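# Reattach a desk lamp's loose spring with two arms

## Task

Put the desk lamp's detached spring back on its hook so that the lamp's arm holds itself up with no support.

## Robot and tools

Robot: two arms, left_arm and right_arm, each ending in a two-finger gripper. Calibrated bases in the scene frame: left_arm at (+0.029, +0.339, +0.047) m, quat_wxyz (+1.000, 0, 0, +0.019); right_arm at (-0.028, -0.289, +0.030) m, quat_wxyz (+1.000, 0, 0, -0.008). Up is +z for both bases.

Frames. Scene frame: origin at table-top height midway between the nominal bases, +z up, +x out across the table, left_arm on the +y side (arm names do not match image sides). Fixed cameras and the table use the scene frame. Each arm reports its end_effector_position (m), end_effector_quat_wxyz, velocities, targets and its wrist camera pose in its own base frame. These readings can be a few cm off, more when the arm is stretched. Fingers point along the gripper's +z and close along its y. The reported position is the point between the pads, just behind the tips.

Command rows. A row always has 14 numbers in [-1, 1], both arms, even if one stays still: dx, dy, dz, rx, ry, rz, opening for left_arm, then the same seven for right_arm. dx..rz are an offset, not a pose: they are measured along the axes of that arm's own Hand target, starting from the Hand target it has when the action or move begins. Scale: 1.0 = 0.6 m for dx, dy, dz and 180 degrees for rotation; rx, ry, rz form a single rotation vector. Sending the same offset again moves further. Six zeros re-request the current Hand target. Opening is absolute, not an offset: +1 fully open (about 87 mm gap), +0.5 about 69 mm, 0 about 43 mm, -0.5 about 18 mm, -1 closed. A 0 is a real command, so resend the present opening to keep a gripper unchanged.

execute_actions(actions, cameras): actions is a list of actions; each action is a table of 1 to 15 rows, one row per 1/30 s step, and the last row is held until 15 steps pass. Every row counts from the action's starting Hand target, not from the row before. An empty list returns the full state and images. cameras chooses images: omitted, null or ["all"] for all, [] for none; an unknown name invalidates the call.

move(target, speed, blend, opening_speed, blocking, cameras): drives each gripper in a straight line to an offset from its Hand target. target is one 14-number row or a list of up to 15 rows, all counted from the same starting Hand targets. speed in m/s, 0.002 to 0.5 (default 0.25), rotation capped at twice that in rad/s; one value or one per target. blend (m) rounds corners between listed targets. opening_speed, at least 0.2 per second on the -1..+1 scale, makes fingers change gradually. blocking=false returns after about 0.5 s while the motion continues. Paths last at least 0.5 s and are cut at 10 s. They do not avoid obstacles or the other arm. Faster moves stray and lag more and hit harder; aiming further past a contact presses harder. Avoid paths passing close to an arm's own base (shoulder posture may flip); go around. The result adds a move: line, e.g. done, off_target, moving, held or fault, plus limits such as paced (pose clipped) or held (steps withheld). done means at rest within 10 mm and 2 degrees; it says nothing about contact.

wait(seconds 0 to 10, cameras): lets time pass holding the last commands; a running move continues. stop(cameras): brakes a running move, needing some room. zoom_image(camera, region [x0, y0, x1, y1] pixels, at most 504x504) enlarges part of the newest image of cam_head_left, cam_head_right, cam_left_wrist or cam_right_wrist (each 672x504). finished_scene(scene): give the current scene's number; irreversible, so call it only when the spring is hooked and the lamp arm stays up unaided.

Control behaviour. Each step the commanded pose is clipped to within 100 mm and 20 degrees of the measured gripper pose; Hand target in the result is that clipped command and the base for the next offsets. Grippers often rest short or tilted from friction and weight; check position and orientation after every move and correct with an offset. Small moves may not happen or go sideways. If an arm is pushing on something or gets dragged, command its target back past the gripper.

Gripping. grip_measured uses the same -1..+1 scale (in Joint positions the gripper reads 0 closed to 1 open). Readings may be off by about 1 mm. To hold a part, command about 0.04 below the reading at first contact for full force (about 20 N per pad); fast closing squeezes harder.

Result lines also give Joint positions (rad; ranges waist -2.618..3.054, shoulder 0..3.142, elbow 0..3.142 straight at 2.901, wrist pitch and yaw -1.571..1.571, wrist roll -2.094..2.094), Joint velocities ("within noise" when idle), Joint torques (include arm weight, offset and noisy; joints 1 to 3 flip sign beyond ±28 N m), Tool commands and temperatures.

Heat: holding loads, stretching out or pressing into unreachable poses heats motors. MOTOR HOT appears at 75 °C; at 90 °C that arm folds and idles for the rest of the scene; at 100 °C it goes limp.

Avoid: anything leaving the table, dropping or releasing moving parts, fast impacts, very hard presses, and any collision between the two arms or grippers (the clearance check does not guard gripper-to-gripper contact).

Each tool is called as a command line: name --argument value for each argument, lists and objects as JSON in quotes; but a table of rows of numbers goes row by row, as --pt "numbers of a row", without its own name.

## Session

execute_actions --actions '[]'

Scene clock: 0.00 s.
left_arm: end_effector_position=(+0.4054, -0.0066, +0.0857) grip_measured=+1.000 end_effector_quat_wxyz=(+0.609, -0.006, +0.793, -0.016) | right_arm: end_effector_position=(+0.3699, -0.0365, +0.0347) grip_measured=+0.981 end_effector_quat_wxyz=(+0.533, +0.076, +0.842, -0.038)
Joint positions: left_arm=[-0.009 1.517 0.441 0.817 0.009 -0.031 1] | right_arm=[-0.064 1.525 0.384 0.697 0.088 0.061 0.99]
Joint velocities: within noise
Joint torques (N m): no reading
Motor temperatures (°C): left_arm=[31 46 45 41 27 27 27] | right_arm=[32 38 39 44 26 25 30]
Heat: left arm: 46 °C; right arm: 44 °C.
Hand target: left_arm +0.4097, -0.0066, +0.0956; +0.621, -0.006, +0.784, -0.016 | right_arm +0.3737, -0.0368, +0.0409; +0.541, +0.076, +0.837, -0.038
Tool commands: left_gripper/opening=+1.0 right_gripper/opening=+1.0

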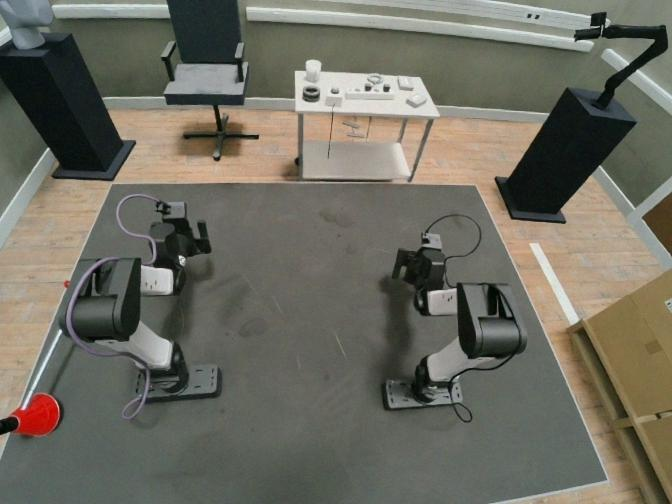

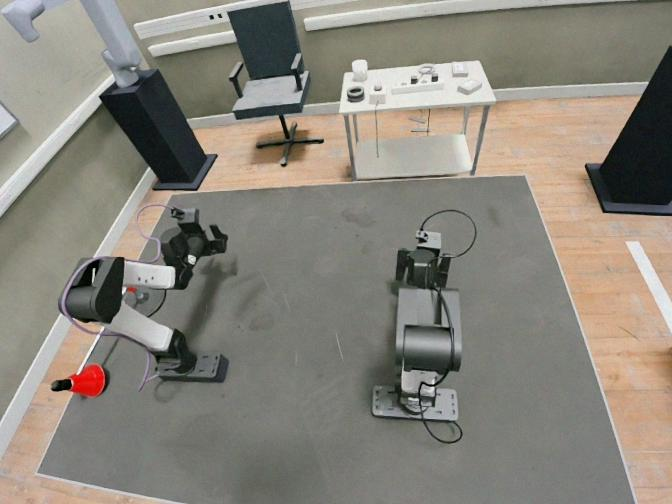

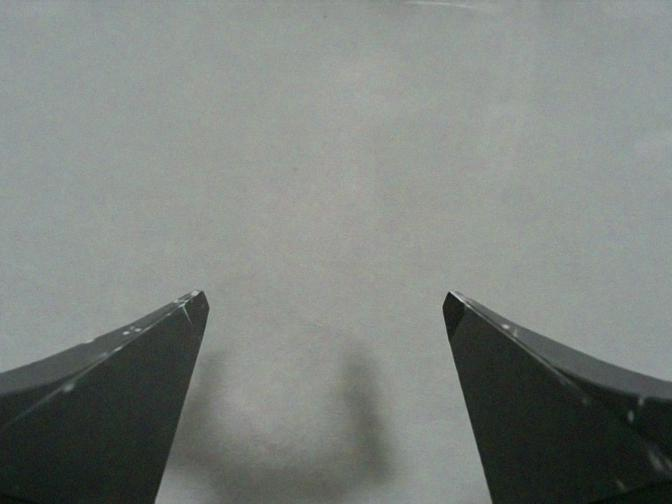

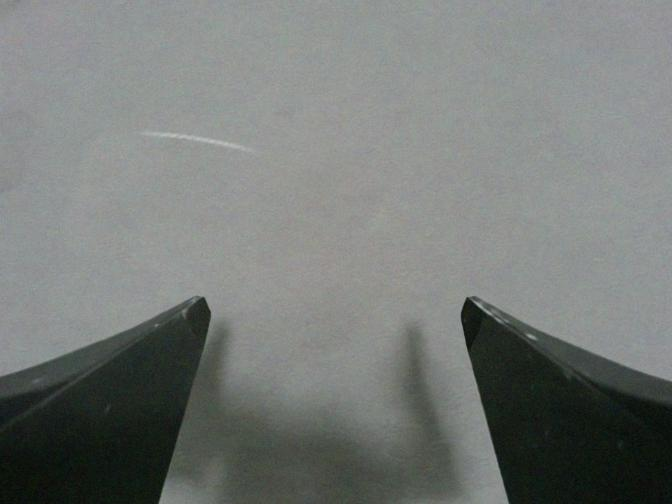

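zoom_image --camera "cam_head_right" --region '[20, 190, 240, 410]'

zoom_image --camera "cam_head_left" --region '[0, 180, 260, 450]'

Scaled by 2.291 from the camera's 672x504 image, which has a finer 960x720 frame.

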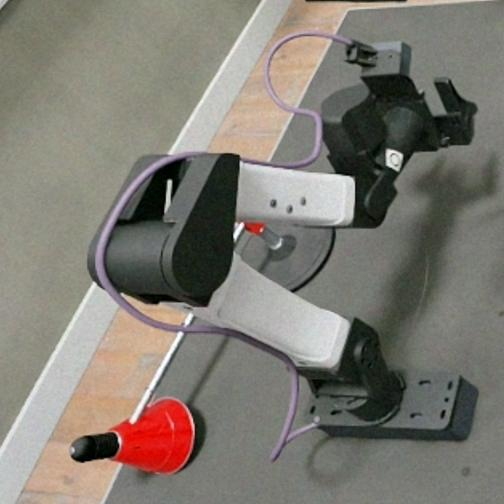

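Scaled by 1.867 from the camera's 672x504 image, which has a finer 960x720 frame.

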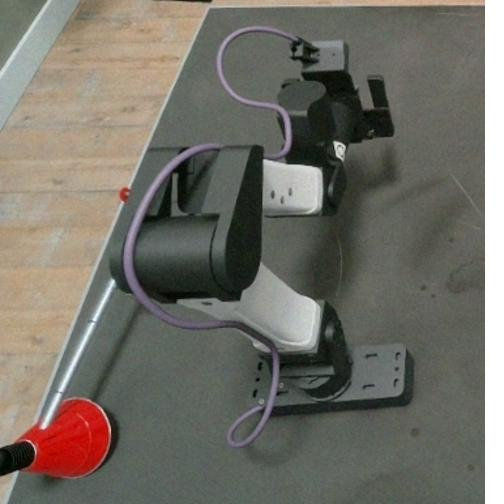

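move --target '[-0.25,-0.3,-0.15,0,0,0,1,0,0,0,0,0,0,1]'

Scene clock: 8.17 s.
left_arm: end_effector_position=(+0.3522, -0.1777, +0.2559) grip_measured=+1.000 end_effector_quat_wxyz=(+0.613, +0.004, +0.790, -0.009) | right_arm: end_effector_position=(+0.3699, -0.0365, +0.0347) grip_measured=+0.981 end_effector_quat_wxyz=(+0.533, +0.076, +0.842, -0.038)
Joint positions: left_arm=[-0.735 1.252 1.008 -0.082 -0.689 -0.222 1] | right_arm=[-0.064 1.525 0.384 0.697 0.088 0.061 0.99]
Joint torques (N m): left_arm=[-0.29 -3.44 8.75 1.78 -0.21 -0.2] | right_arm=[-0.24 -5.87 6.83 1.7 0.05 -0.04]
Hand target: left_arm +0.3545, -0.1806, +0.2679; +0.621, -0.006, +0.784, -0.016 | right_arm +0.3737, -0.0368, +0.0409; +0.541, +0.076, +0.837, -0.038
Off the commanded pose: left_arm 0.012 m, 2 deg | right_arm 0.007 m, 1 deg.
move: off_target (left_arm)

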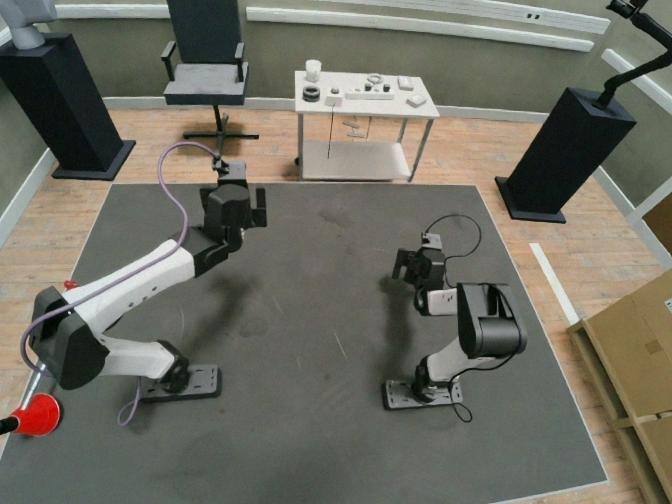

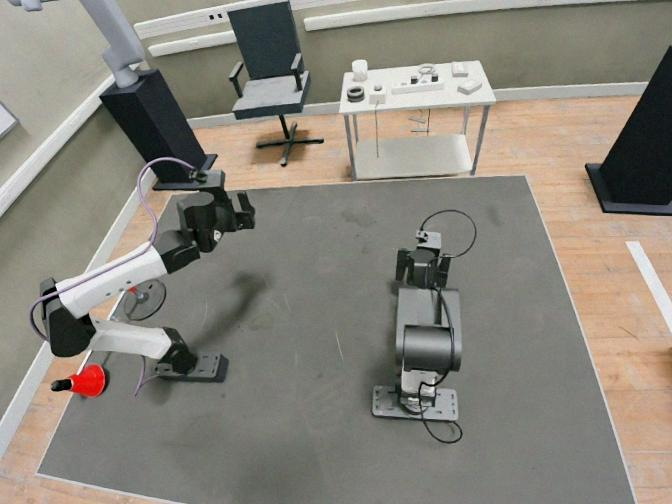

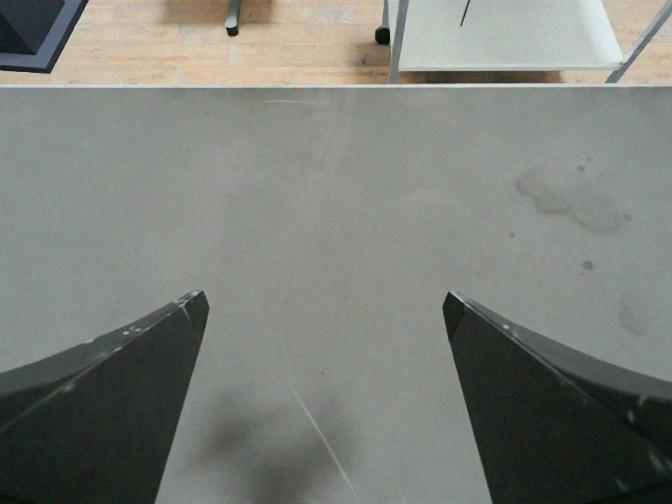

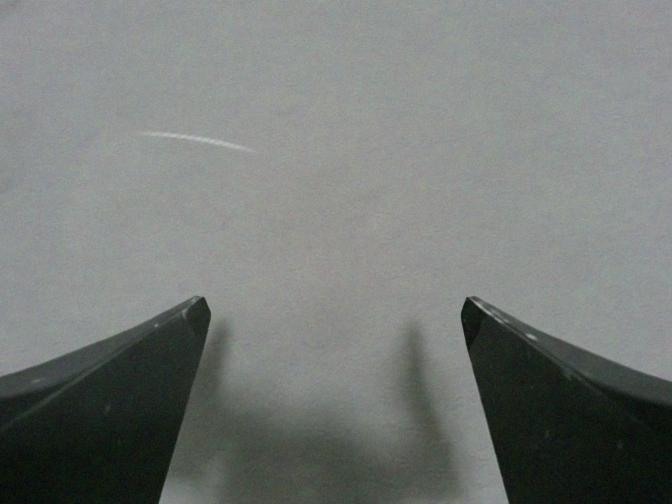

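move --target '[-0.237,0.385,-0.098,-0.563,0.12,-0.332,1,0,0,0,0,0,0,1]'

Scene clock: 30.07 s.
left_arm: end_effector_position=(+0.3389, +0.0529, +0.4026) grip_measured=+1.000 end_effector_quat_wxyz=(-0.508, +0.619, -0.595, -0.074) | right_arm: end_effector_position=(+0.3699, -0.0365, +0.0347) grip_measured=+0.981 end_effector_quat_wxyz=(+0.533, +0.076, +0.842, -0.038)
Joint positions: left_arm=[-0.189 1.636 2.285 -1.557 -0.927 -1.458 1] | right_arm=[-0.064 1.525 0.384 0.697 0.088 0.061 0.99]
Joint torques (N m): left_arm=[0.87 -5.89 5.07 1.18 -0.28 -0.15] | right_arm=[-0.23 -5.87 6.82 1.7 0.05 -0.05]
Hand target: left_arm +0.3322, +0.0555, +0.4121; -0.388, +0.703, -0.572, -0.166 | right_arm +0.3737, -0.0368, +0.0409; +0.541, +0.076, +0.837, -0.038
Off the commanded pose: left_arm 0.012 m, 51 deg; orientation clipped | right_arm 0.007 m, 1 deg.
joint sent to its limit (left arm) — joint 4 (wrist pitch), lower limit. The joint targets are off in orientation, not in position.
move: off_target (left_arm); limits=paced

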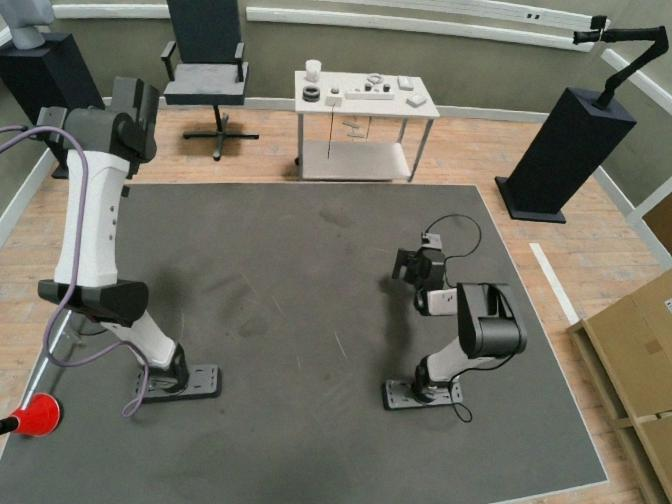

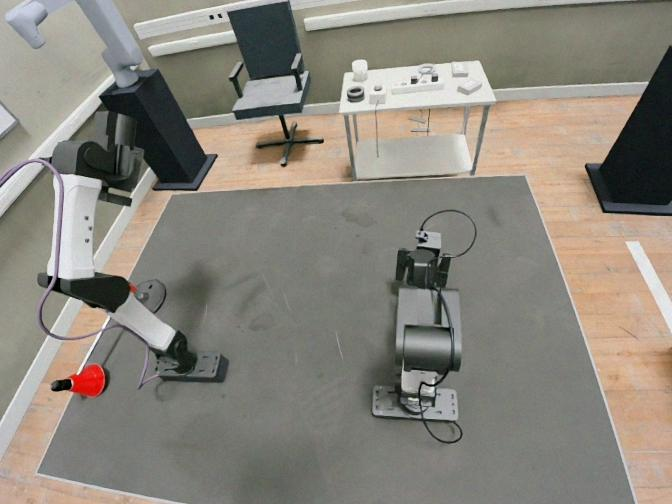

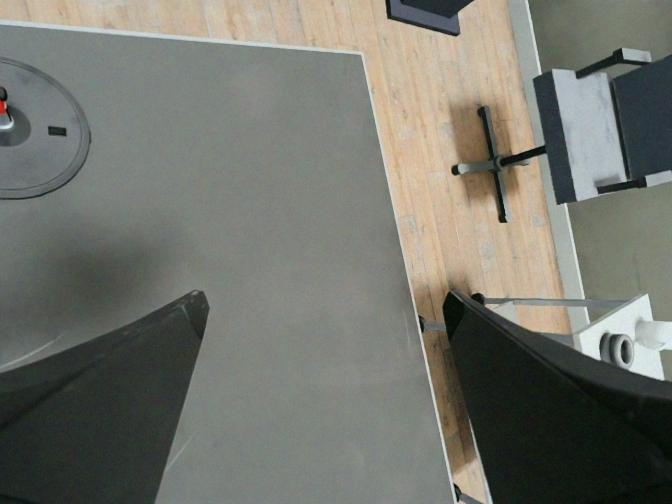

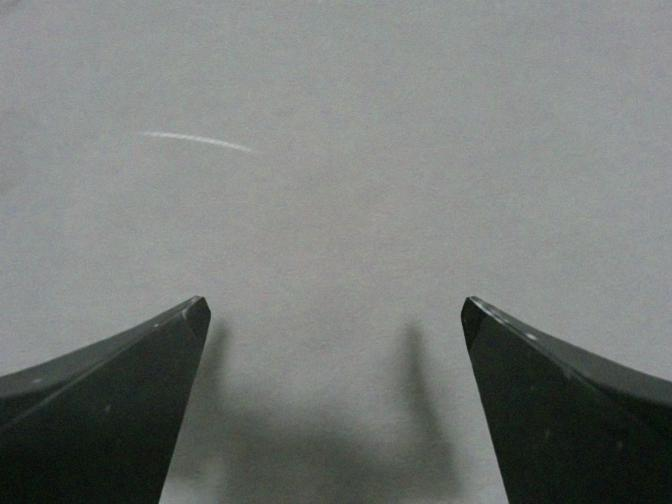

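move --target '[0.07,0.182,0.063,0.124,0.29,0.525,1,0,0,0,0,0,0,1]'

Scene clock: 47.37 s.
left_arm: end_effector_position=(+0.2548, +0.0517, +0.3158) grip_measured=+1.000 end_effector_quat_wxyz=(+0.264, -0.012, +0.964, +0.043) | right_arm: end_effector_position=(+0.3699, -0.0365, +0.0347) grip_measured=+0.981 end_effector_quat_wxyz=(+0.533, +0.076, +0.842, -0.038)
Joint positions: left_arm=[0.176 1.441 1.971 -1.56 0.001 0.151 1] | right_arm=[-0.064 1.525 0.384 0.697 0.088 0.061 0.99]
Joint torques (N m): left_arm=[-0.66 -4.88 4.29 1.31 -0.06 -0.01] | right_arm=[-0.2 -5.86 6.82 1.7 0.04 -0.04]
Hand target: left_arm +0.2505, +0.0501, +0.3204; +0.095, -0.004, +0.995, +0.015 | right_arm +0.3737, -0.0368, +0.0409; +0.541, +0.076, +0.837, -0.038
Off the commanded pose: left_arm 0.006 m, 31 deg; orientation clipped | right_arm 0.007 m, 1 deg.
joint sent to its limit (left arm) — joint 4 (wrist pitch), lower limit. The joint targets are off in orientation, not in position.
move: off_target (left_arm); limits=paced

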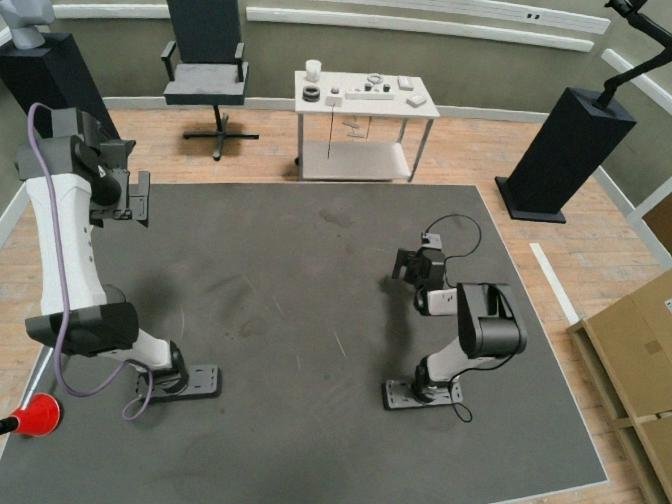

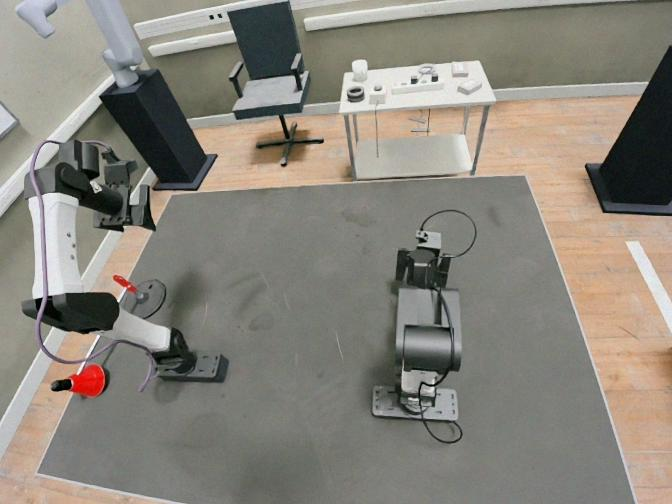

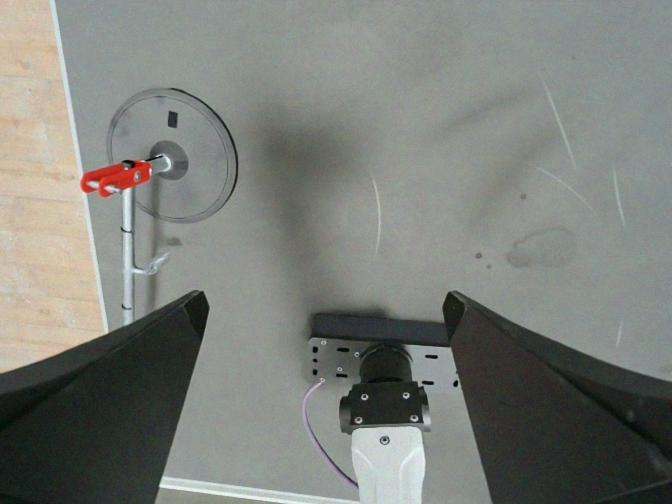

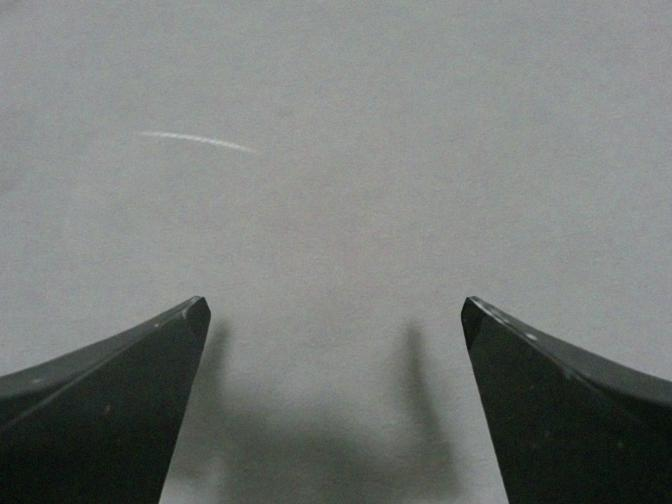

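zoom_image --camera "cam_left_wrist" --region '[60, 70, 260, 330]'

zoom_image --camera "cam_head_right" --region '[30, 240, 180, 420]'

Scaled by 1.938 from the camera's 672x504 image, which has a finer 960x720 frame.

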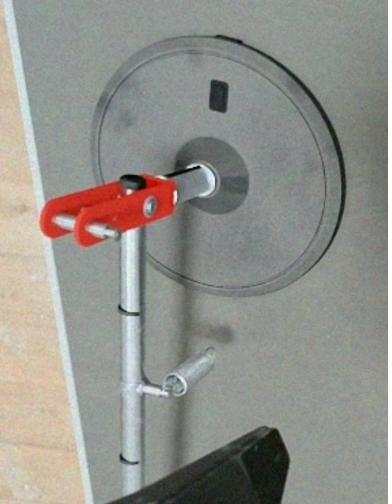

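Scaled by 2.800 from the camera's 672x504 image, which has a finer 960x720 frame.

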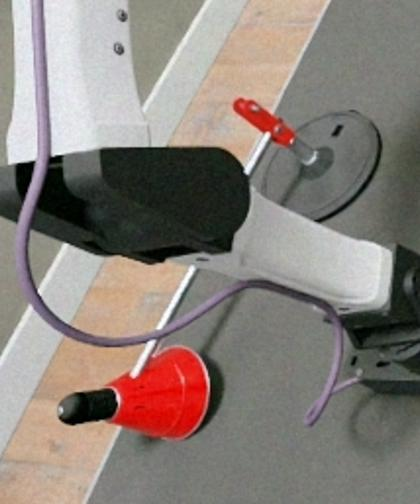

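move --target '[-0.035,0.167,-0.18,-0.075,-0.183,-0.158,1,-0.28,0.825,-0.269,-0.511,-0.013,-0.213,1]'

zoom_image --camera "cam_right_wrist" --region '[150, 50, 550, 350]'

Scene clock: 81.43 s.
left_arm: end_effector_position=(+0.2504, +0.1437, +0.4302) grip_measured=+1.000 end_effector_quat_wxyz=(+0.439, -0.233, +0.859, +0.121) | right_arm: end_effector_position=(+0.3799, +0.4573, +0.2637) grip_measured=+0.981 end_effector_quat_wxyz=(-0.401, +0.573, -0.589, -0.405)
Joint positions: left_arm=[0.511 1.547 2.482 -1.561 -0.018 -0.009 1] | right_arm=[0.681 2.251 2.346 -0.624 -0.807 -0.382 0.99]
Joint torques (N m): left_arm=[0.85 -2.52 4.4 1.78 -0.09 -0.19] | right_arm=[0.1 -12.01 10.73 1.33 -0.3 -0.2]
Hand target: left_arm +0.2495, +0.1471, +0.4335; +0.370, -0.251, +0.888, +0.107 | right_arm +0.3791, +0.4601, +0.2697; -0.406, +0.579, -0.579, -0.405
Off the commanded pose: left_arm 0.005 m, 9 deg | right_arm 0.007 m, 2 deg.
joint sent to its limit (left arm) — joint 4 (wrist pitch), lower limit. The joint targets are off in orientation, not in position.
move: off_target (left_arm)

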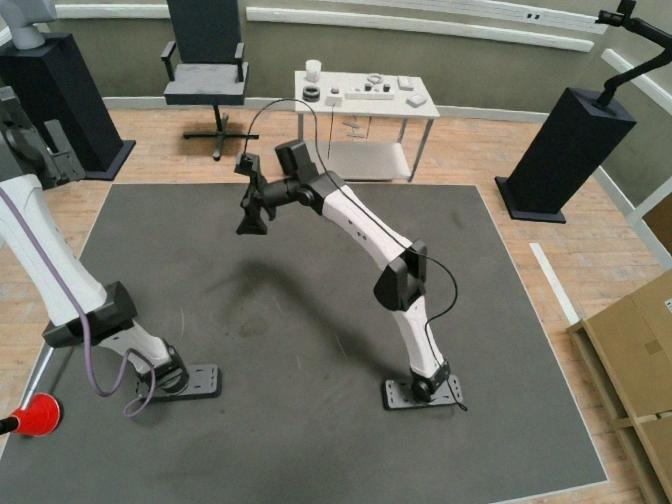

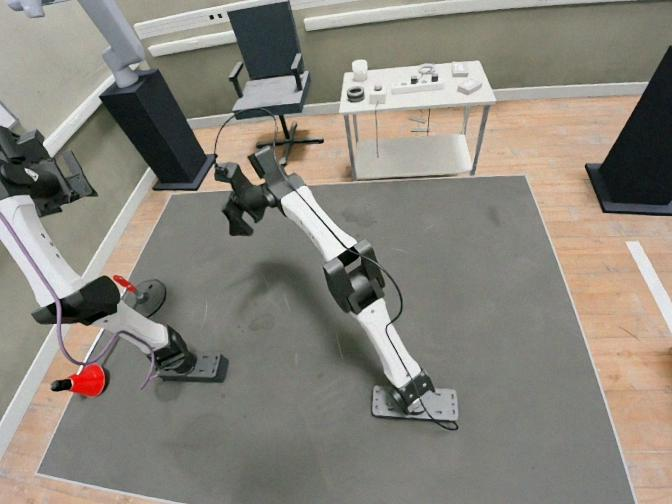

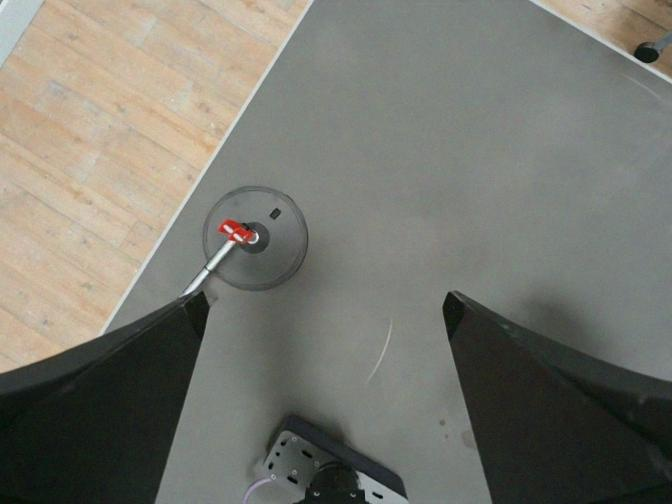

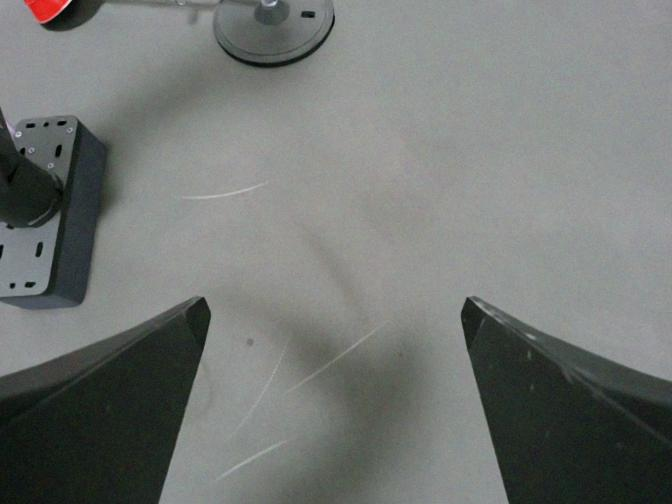

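Scaled by 1.260 from the camera's 672x504 image, which has a finer 960x720 frame.

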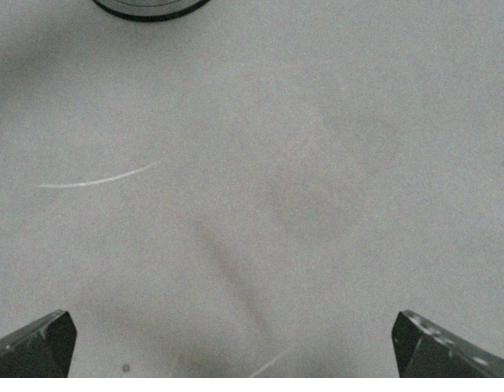

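move --target '[0,0,0,0,0,0,1,0,0.12,0,-0.02,-0.19,0,1]' --cameras '["cam_right_wrist","cam_head_right"]'

zoom_image --camera "cam_right_wrist" --region '[0, 0, 400, 300]'

zoom_image --camera "cam_head_right" --region '[50, 260, 180, 400]'

Scene clock: 88.77 s.
left_arm: end_effector_position=(+0.2504, +0.1437, +0.4302) grip_measured=+1.000 end_effector_quat_wxyz=(+0.439, -0.233, +0.859, +0.121) | right_arm: end_effector_position=(+0.3090, +0.4581, +0.2727) grip_measured=+0.981 end_effector_quat_wxyz=(+0.543, -0.451, +0.419, +0.571)
Joint positions: left_arm=[0.511 1.547 2.482 -1.561 -0.018 -0.009 1] | right_arm=[0.716 1.996 1.298 1.085 -0.879 0.294 0.99]
Joint torques (N m): left_arm=[0.85 -2.5 4.38 1.78 -0.09 -0.19] | right_arm=[0.31 -9.81 6.53 1.44 0.24 0.11]
Motor temperatures (°C): left_arm=[30 43 46 40 27 26 27] | right_arm=[32 43 43 44 25 24 28]
Hand target: left_arm +0.2495, +0.1471, +0.4335; +0.370, -0.251, +0.888, +0.107 | right_arm +0.3071, +0.4602, +0.2695; +0.540, -0.447, +0.421, +0.575
Off the commanded pose: left_arm 0.005 m, 9 deg | right_arm 0.004 m, 1 deg.
joint sent to its limit (left arm) — joint 4 (wrist pitch), lower limit. The joint targets are off in orientation, not in position.
move: off_target (left_arm)
Images, in order: cam_head_right, cam_right_wrist.

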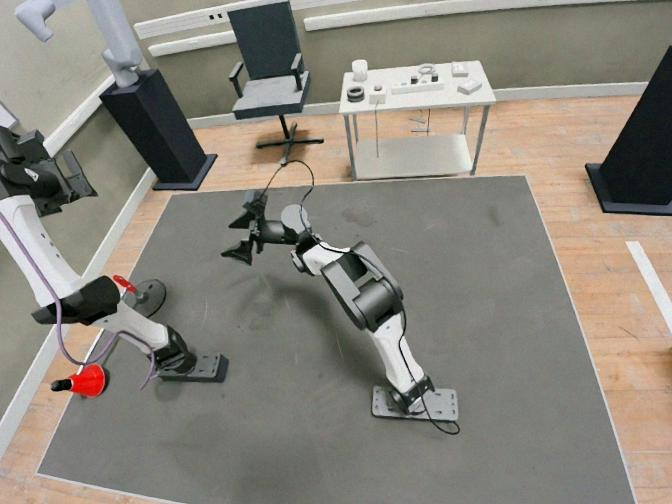

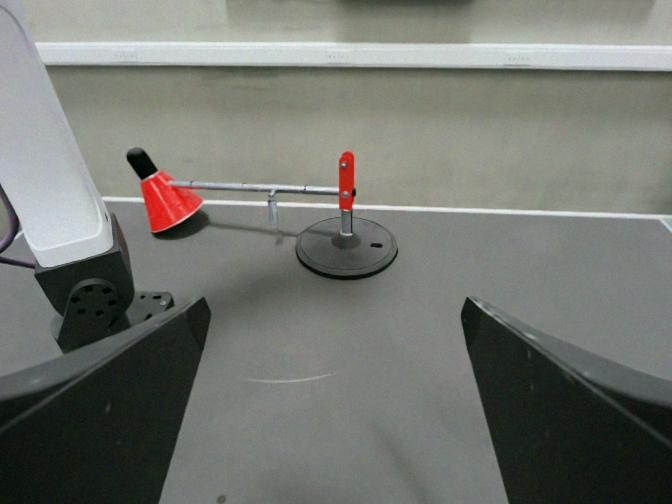

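Scaled by 1.260 from the camera's 672x504 image, which has a finer 960x720 frame.

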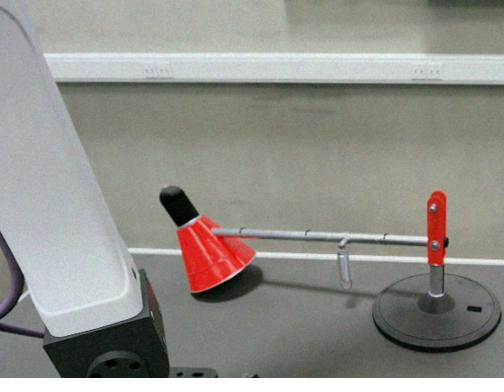

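Scaled by 3.600 from the camera's 672x504 image, which has a finer 960x720 frame.

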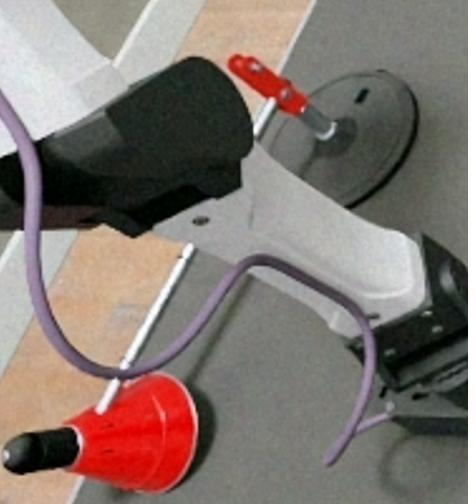

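execute_actions --actions '[]'

zoom_image --camera "cam_left_wrist" --region '[160, 170, 320, 310]'

zoom_image --camera "cam_right_wrist" --region '[240, 130, 420, 290]'

Scene clock: 98.27 s.
left_arm: end_effector_position=(+0.2504, +0.1437, +0.4302) grip_measured=+1.000 end_effector_quat_wxyz=(+0.439, -0.233, +0.859, +0.121) | right_arm: end_effector_position=(+0.3089, +0.4581, +0.2728) grip_measured=+0.981 end_effector_quat_wxyz=(+0.543, -0.451, +0.419, +0.571)
Joint positions: left_arm=[0.511 1.547 2.482 -1.561 -0.019 -0.009 1] | right_arm=[0.716 1.996 1.298 1.086 -0.879 0.294 0.99]
Joint velocities: within noise
Joint torques (N m): left_arm=[0.85 -2.5 4.4 1.78 -0.09 -0.18] | right_arm=[0.29 -9.81 6.5 1.41 0.26 0.11]
Motor temperatures (°C): left_arm=[30 43 46 40 27 26 27] | right_arm=[32 43 43 42 25 24 28]
Heat: left arm: 46 °C; right arm: 43 °C.
Hand target: left_arm +0.2495, +0.1471, +0.4335; +0.369, -0.251, +0.888, +0.107 | right_arm +0.3070, +0.4602, +0.2694; +0.540, -0.447, +0.421, +0.575
Tool commands: left_gripper/opening=+1.0 right_gripper/opening=+1.0
Off the commanded pose: left_arm 0.005 m, 9 deg | right_arm 0.004 m, 1 deg.

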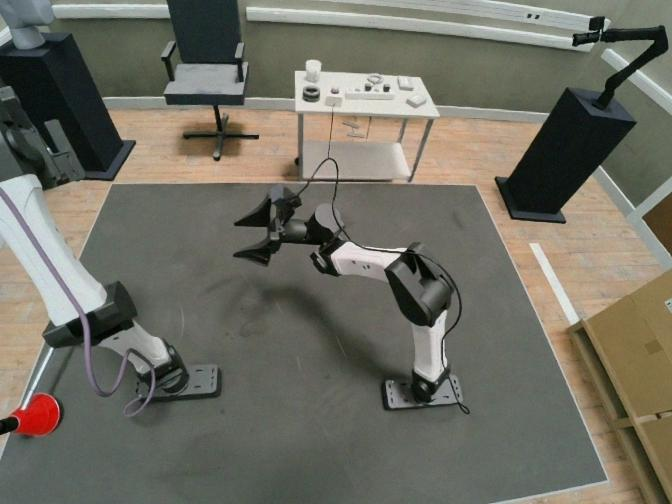

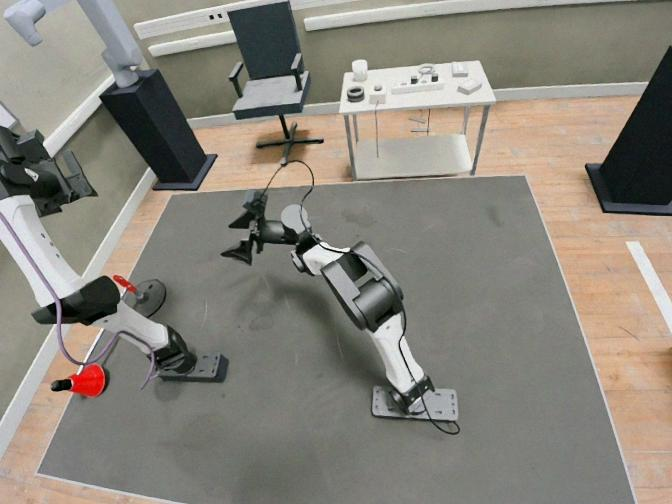

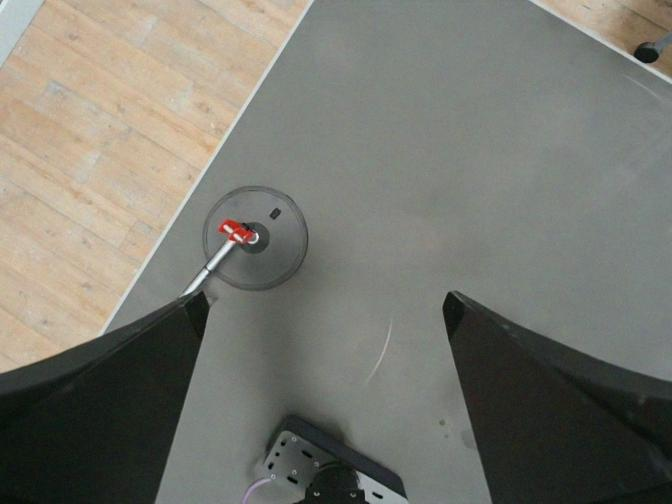

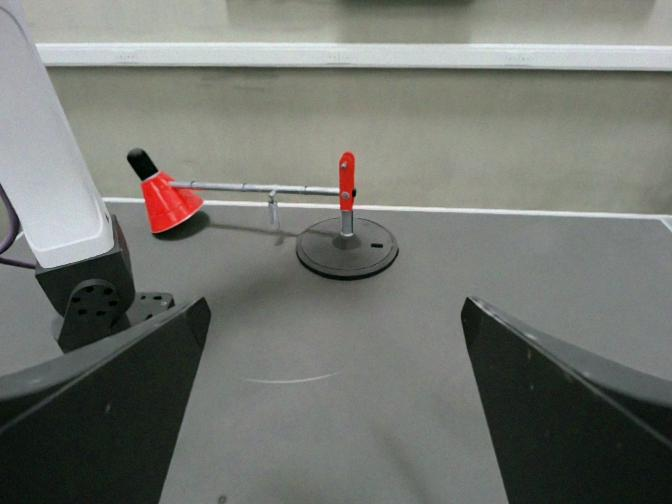

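Scaled by 3.150 from the camera's 672x504 image, which has a finer 960x720 frame.

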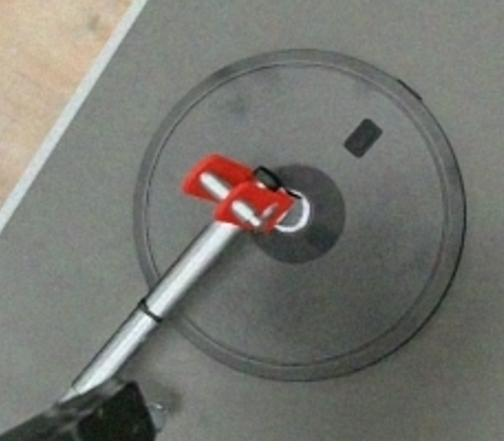

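Scaled by 2.800 from the camera's 672x504 image, which has a finer 960x720 frame.

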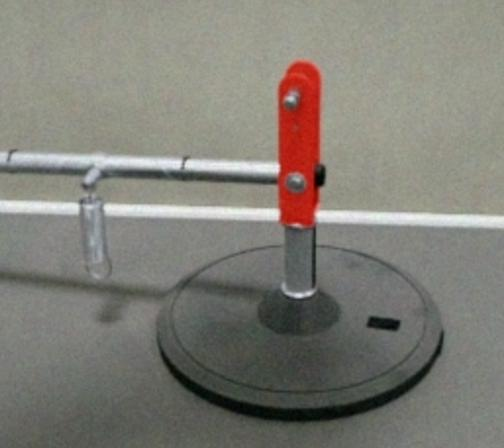

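move --target '[0,0,0,0,0,0,1,0.353,0.1,0.175,0.02,0.07,0,1]' --cameras '["cam_right_wrist","cam_left_wrist","cam_head_right"]'

zoom_image --camera "cam_left_wrist" --region '[100, 150, 400, 400]'

Scene clock: 120.57 s.
left_arm: end_effector_position=(+0.2504, +0.1437, +0.4302) grip_measured=+1.000 end_effector_quat_wxyz=(+0.439, -0.233, +0.859, +0.121) | right_arm: end_effector_position=(+0.2315, +0.6056, +0.0830) grip_measured=+0.981 end_effector_quat_wxyz=(+0.494, -0.491, +0.502, +0.514)
Joint positions: left_arm=[0.511 1.547 2.482 -1.561 -0.019 -0.009 1] | right_arm=[1.071 2.444 1.504 0.958 -0.508 0.04 0.99]
Joint torques (N m): left_arm=[0.85 -2.5 4.38 1.78 -0.09 -0.18] | right_arm=[-0.43 -13.23 9.78 1.51 0.1 -0.17]
Hand target: left_arm +0.2495, +0.1471, +0.4335; +0.369, -0.251, +0.888, +0.107 | right_arm +0.2375, +0.6101, +0.0902; +0.505, -0.490, +0.495, +0.509
Off the commanded pose: left_arm 0.005 m, 9 deg | right_arm 0.010 m, 2 deg.
joint sent to its limit (left arm) — joint 4 (wrist pitch), lower limit. The joint targets are off in orientation, not in position.
move: off_target (left_arm)
Images, in order: cam_head_right, cam_left_wrist, cam_right_wrist.

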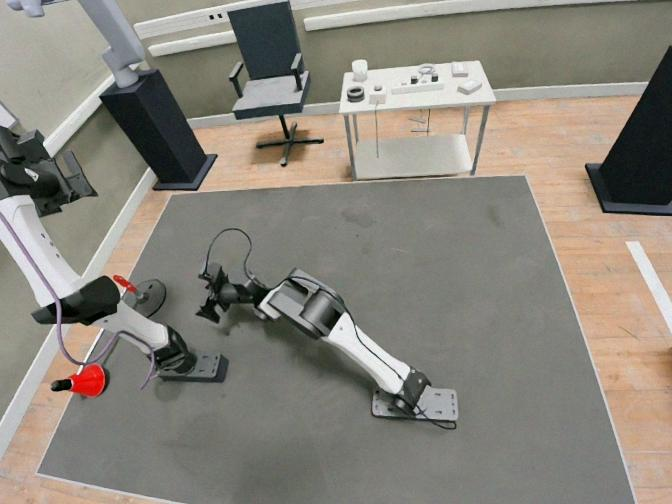

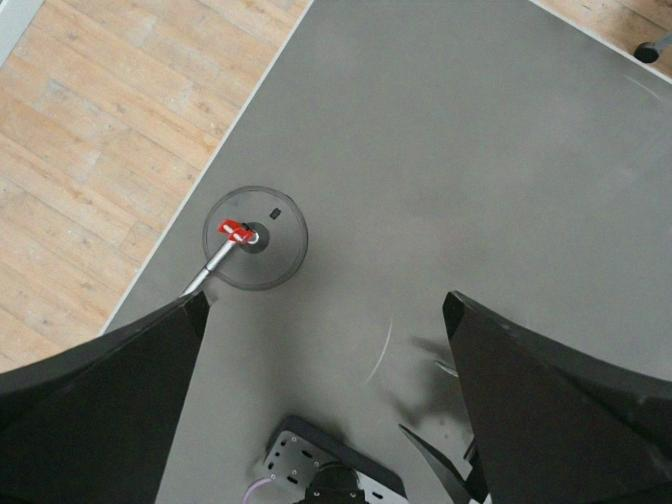

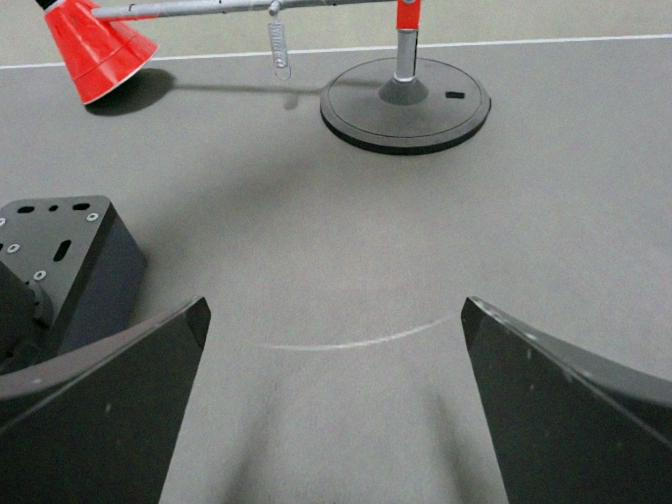

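Scaled by 1.680 from the camera's 672x504 image, which has a finer 960x720 frame.

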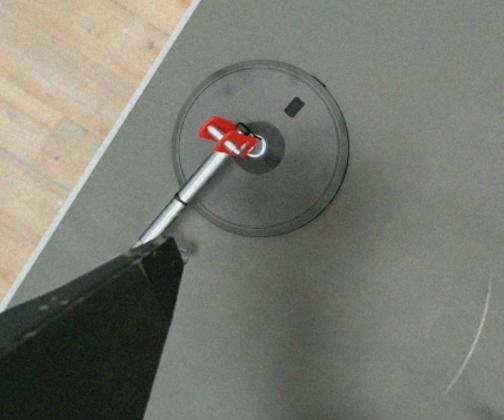

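move --target '[0,0,0,0,0,0,1,0.03,0.05,0.12,0,0,0,1]' --cameras '["cam_right_wrist"]'

Scene clock: 127.30 s.
left_arm: end_effector_position=(+0.2504, +0.1437, +0.4302) grip_measured=+1.000 end_effector_quat_wxyz=(+0.439, -0.233, +0.859, +0.121) | right_arm: end_effector_position=(+0.2001, +0.6791, +0.0699) grip_measured=+0.981 end_effector_quat_wxyz=(+0.495, -0.491, +0.499, +0.514)
Joint positions: left_arm=[0.511 1.547 2.482 -1.561 -0.019 -0.009 1] | right_arm=[1.187 2.651 1.864 0.806 -0.396 0.035 0.99]
Joint torques (N m): left_arm=[0.85 -2.51 4.38 1.78 -0.09 -0.18] | right_arm=[-0.7 -14.23 10.54 1.56 0.1 -0.2]
Hand target: left_arm +0.2495, +0.1471, +0.4335; +0.369, -0.251, +0.888, +0.107 | right_arm +0.2074, +0.6826, +0.0746; +0.505, -0.490, +0.495, +0.509
Off the commanded pose: left_arm 0.005 m, 9 deg | right_arm 0.009 m, 1 deg.
joint sent to its limit (left arm) — joint 4 (wrist pitch), lower limit. The joint targets are off in orientation, not in position.
move: off_target (left_arm)
Images, in order: cam_right_wrist.

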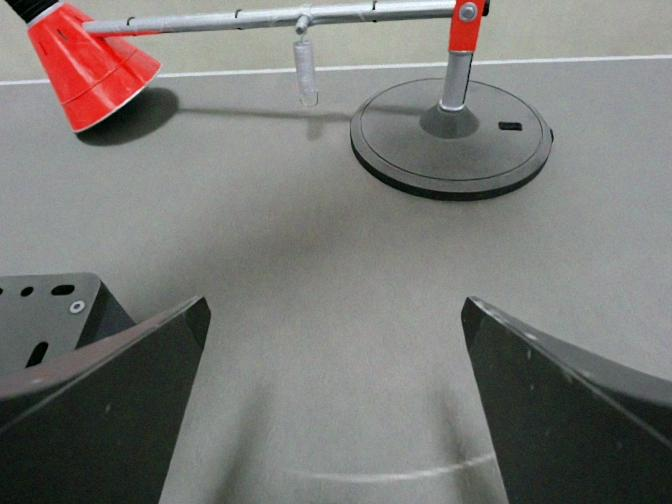

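move --target '[0,0,0,0,0,0,1,-0.21,-0.24,-0.72,0,0,0,1]' --cameras '[]'

move --target '[0.212,0.182,0.292,0.101,0.237,0.240,0.5,0,0,0,0,0,0,1]'

Scene clock: 177.97 s.
left_arm: end_effector_position=(+0.2504, +0.1437, +0.4302) grip_measured=+1.000 end_effector_quat_wxyz=(+0.439, -0.233, +0.859, +0.121) | right_arm: end_effector_position=(+0.3531, +0.2469, +0.1726) grip_measured=+0.981 end_effector_quat_wxyz=(+0.496, -0.482, +0.508, +0.513)
Joint positions: left_arm=[0.511 1.547 2.482 -1.561 -0.019 -0.009 1] | right_arm=[0.197 1.854 0.912 1.031 -1.363 0.131 0.99]
Joint torques (N m): left_arm=[0.85 -2.5 4.38 1.79 -0.09 -0.18] | right_arm=[-0.23 -11.06 7.66 1.3 -0.04 0.12]
Motor temperatures (°C): left_arm=[29 40 44 39 27 26 26] | right_arm=[31 60 46 41 24 24 27]
Heat: left arm: 44 °C; right arm: 60 °C.
Hand target: left_arm +0.2495, +0.1471, +0.4335; +0.369, -0.251, +0.888, +0.107 | right_arm +0.3524, +0.2471, +0.1867; +0.505, -0.490, +0.496, +0.509
Off the commanded pose: left_arm 0.005 m, 9 deg | right_arm 0.014 m, 2 deg.
joint sent to its limit (left arm) — joint 4 (wrist pitch), lower limit. The joint targets are off in orientation, not in position.
move: off_target (left_arm, right_arm)

Scene clock: 181.20 s.
left_arm: end_effector_position=(+0.2211, +0.2580, +0.2195) grip_measured=+0.500 end_effector_quat_wxyz=(+0.052, +0.119, +0.989, +0.070) | right_arm: end_effector_position=(+0.3528, +0.2469, +0.1725) grip_measured=+0.981 end_effector_quat_wxyz=(+0.495, -0.482, +0.509, +0.514)
Joint positions: left_arm=[0.754 1.821 1.986 -1.562 -0.01 0.994 0.75] | right_arm=[0.197 1.854 0.912 1.031 -1.364 0.133 0.99]
Joint torques (N m): left_arm=[-0.25 -6.56 5 0.68 -0.05 -0.03] | right_arm=[-0.23 -11.02 7.61 1.32 -0.02 0.1]
Hand target: left_arm +0.2213, +0.2589, +0.2202; +0.000, +0.122, +0.993, +0.000 | right_arm +0.3523, +0.2471, +0.1867; +0.505, -0.490, +0.496, +0.509
Off the commanded pose: left_arm 0.001 m, 10 deg | right_arm 0.014 m, 2 deg.
joint sent to its limit (left arm) — joint 4 (wrist pitch), lower limit. The joint targets are off in orientation, not in position.
move: off_target (left_arm, right_arm)

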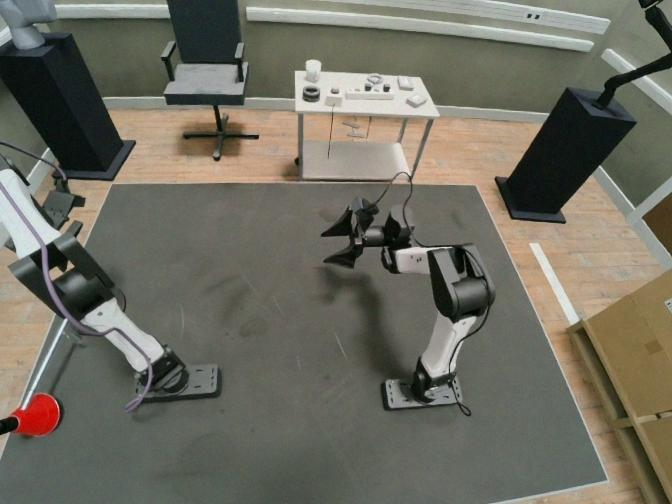

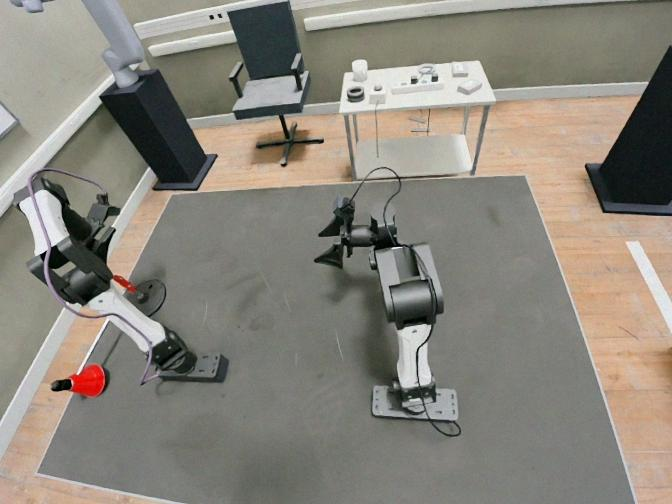

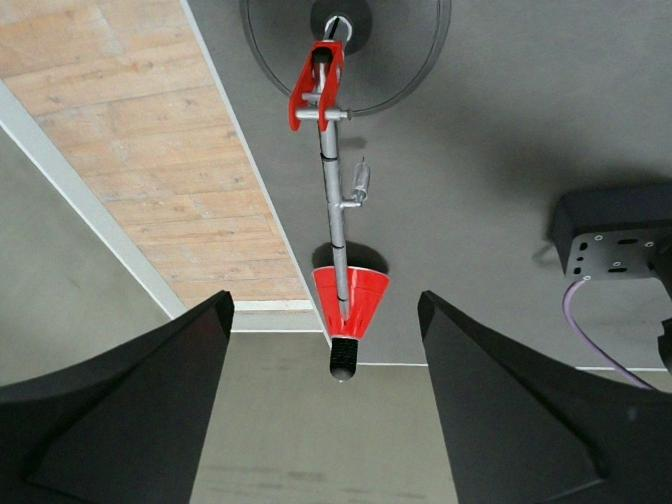

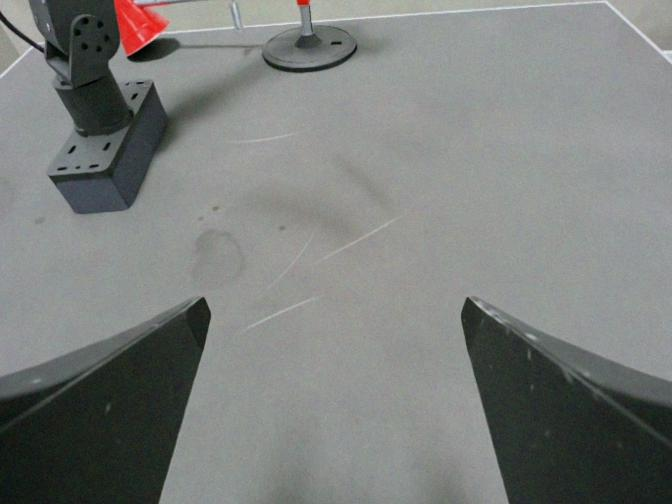

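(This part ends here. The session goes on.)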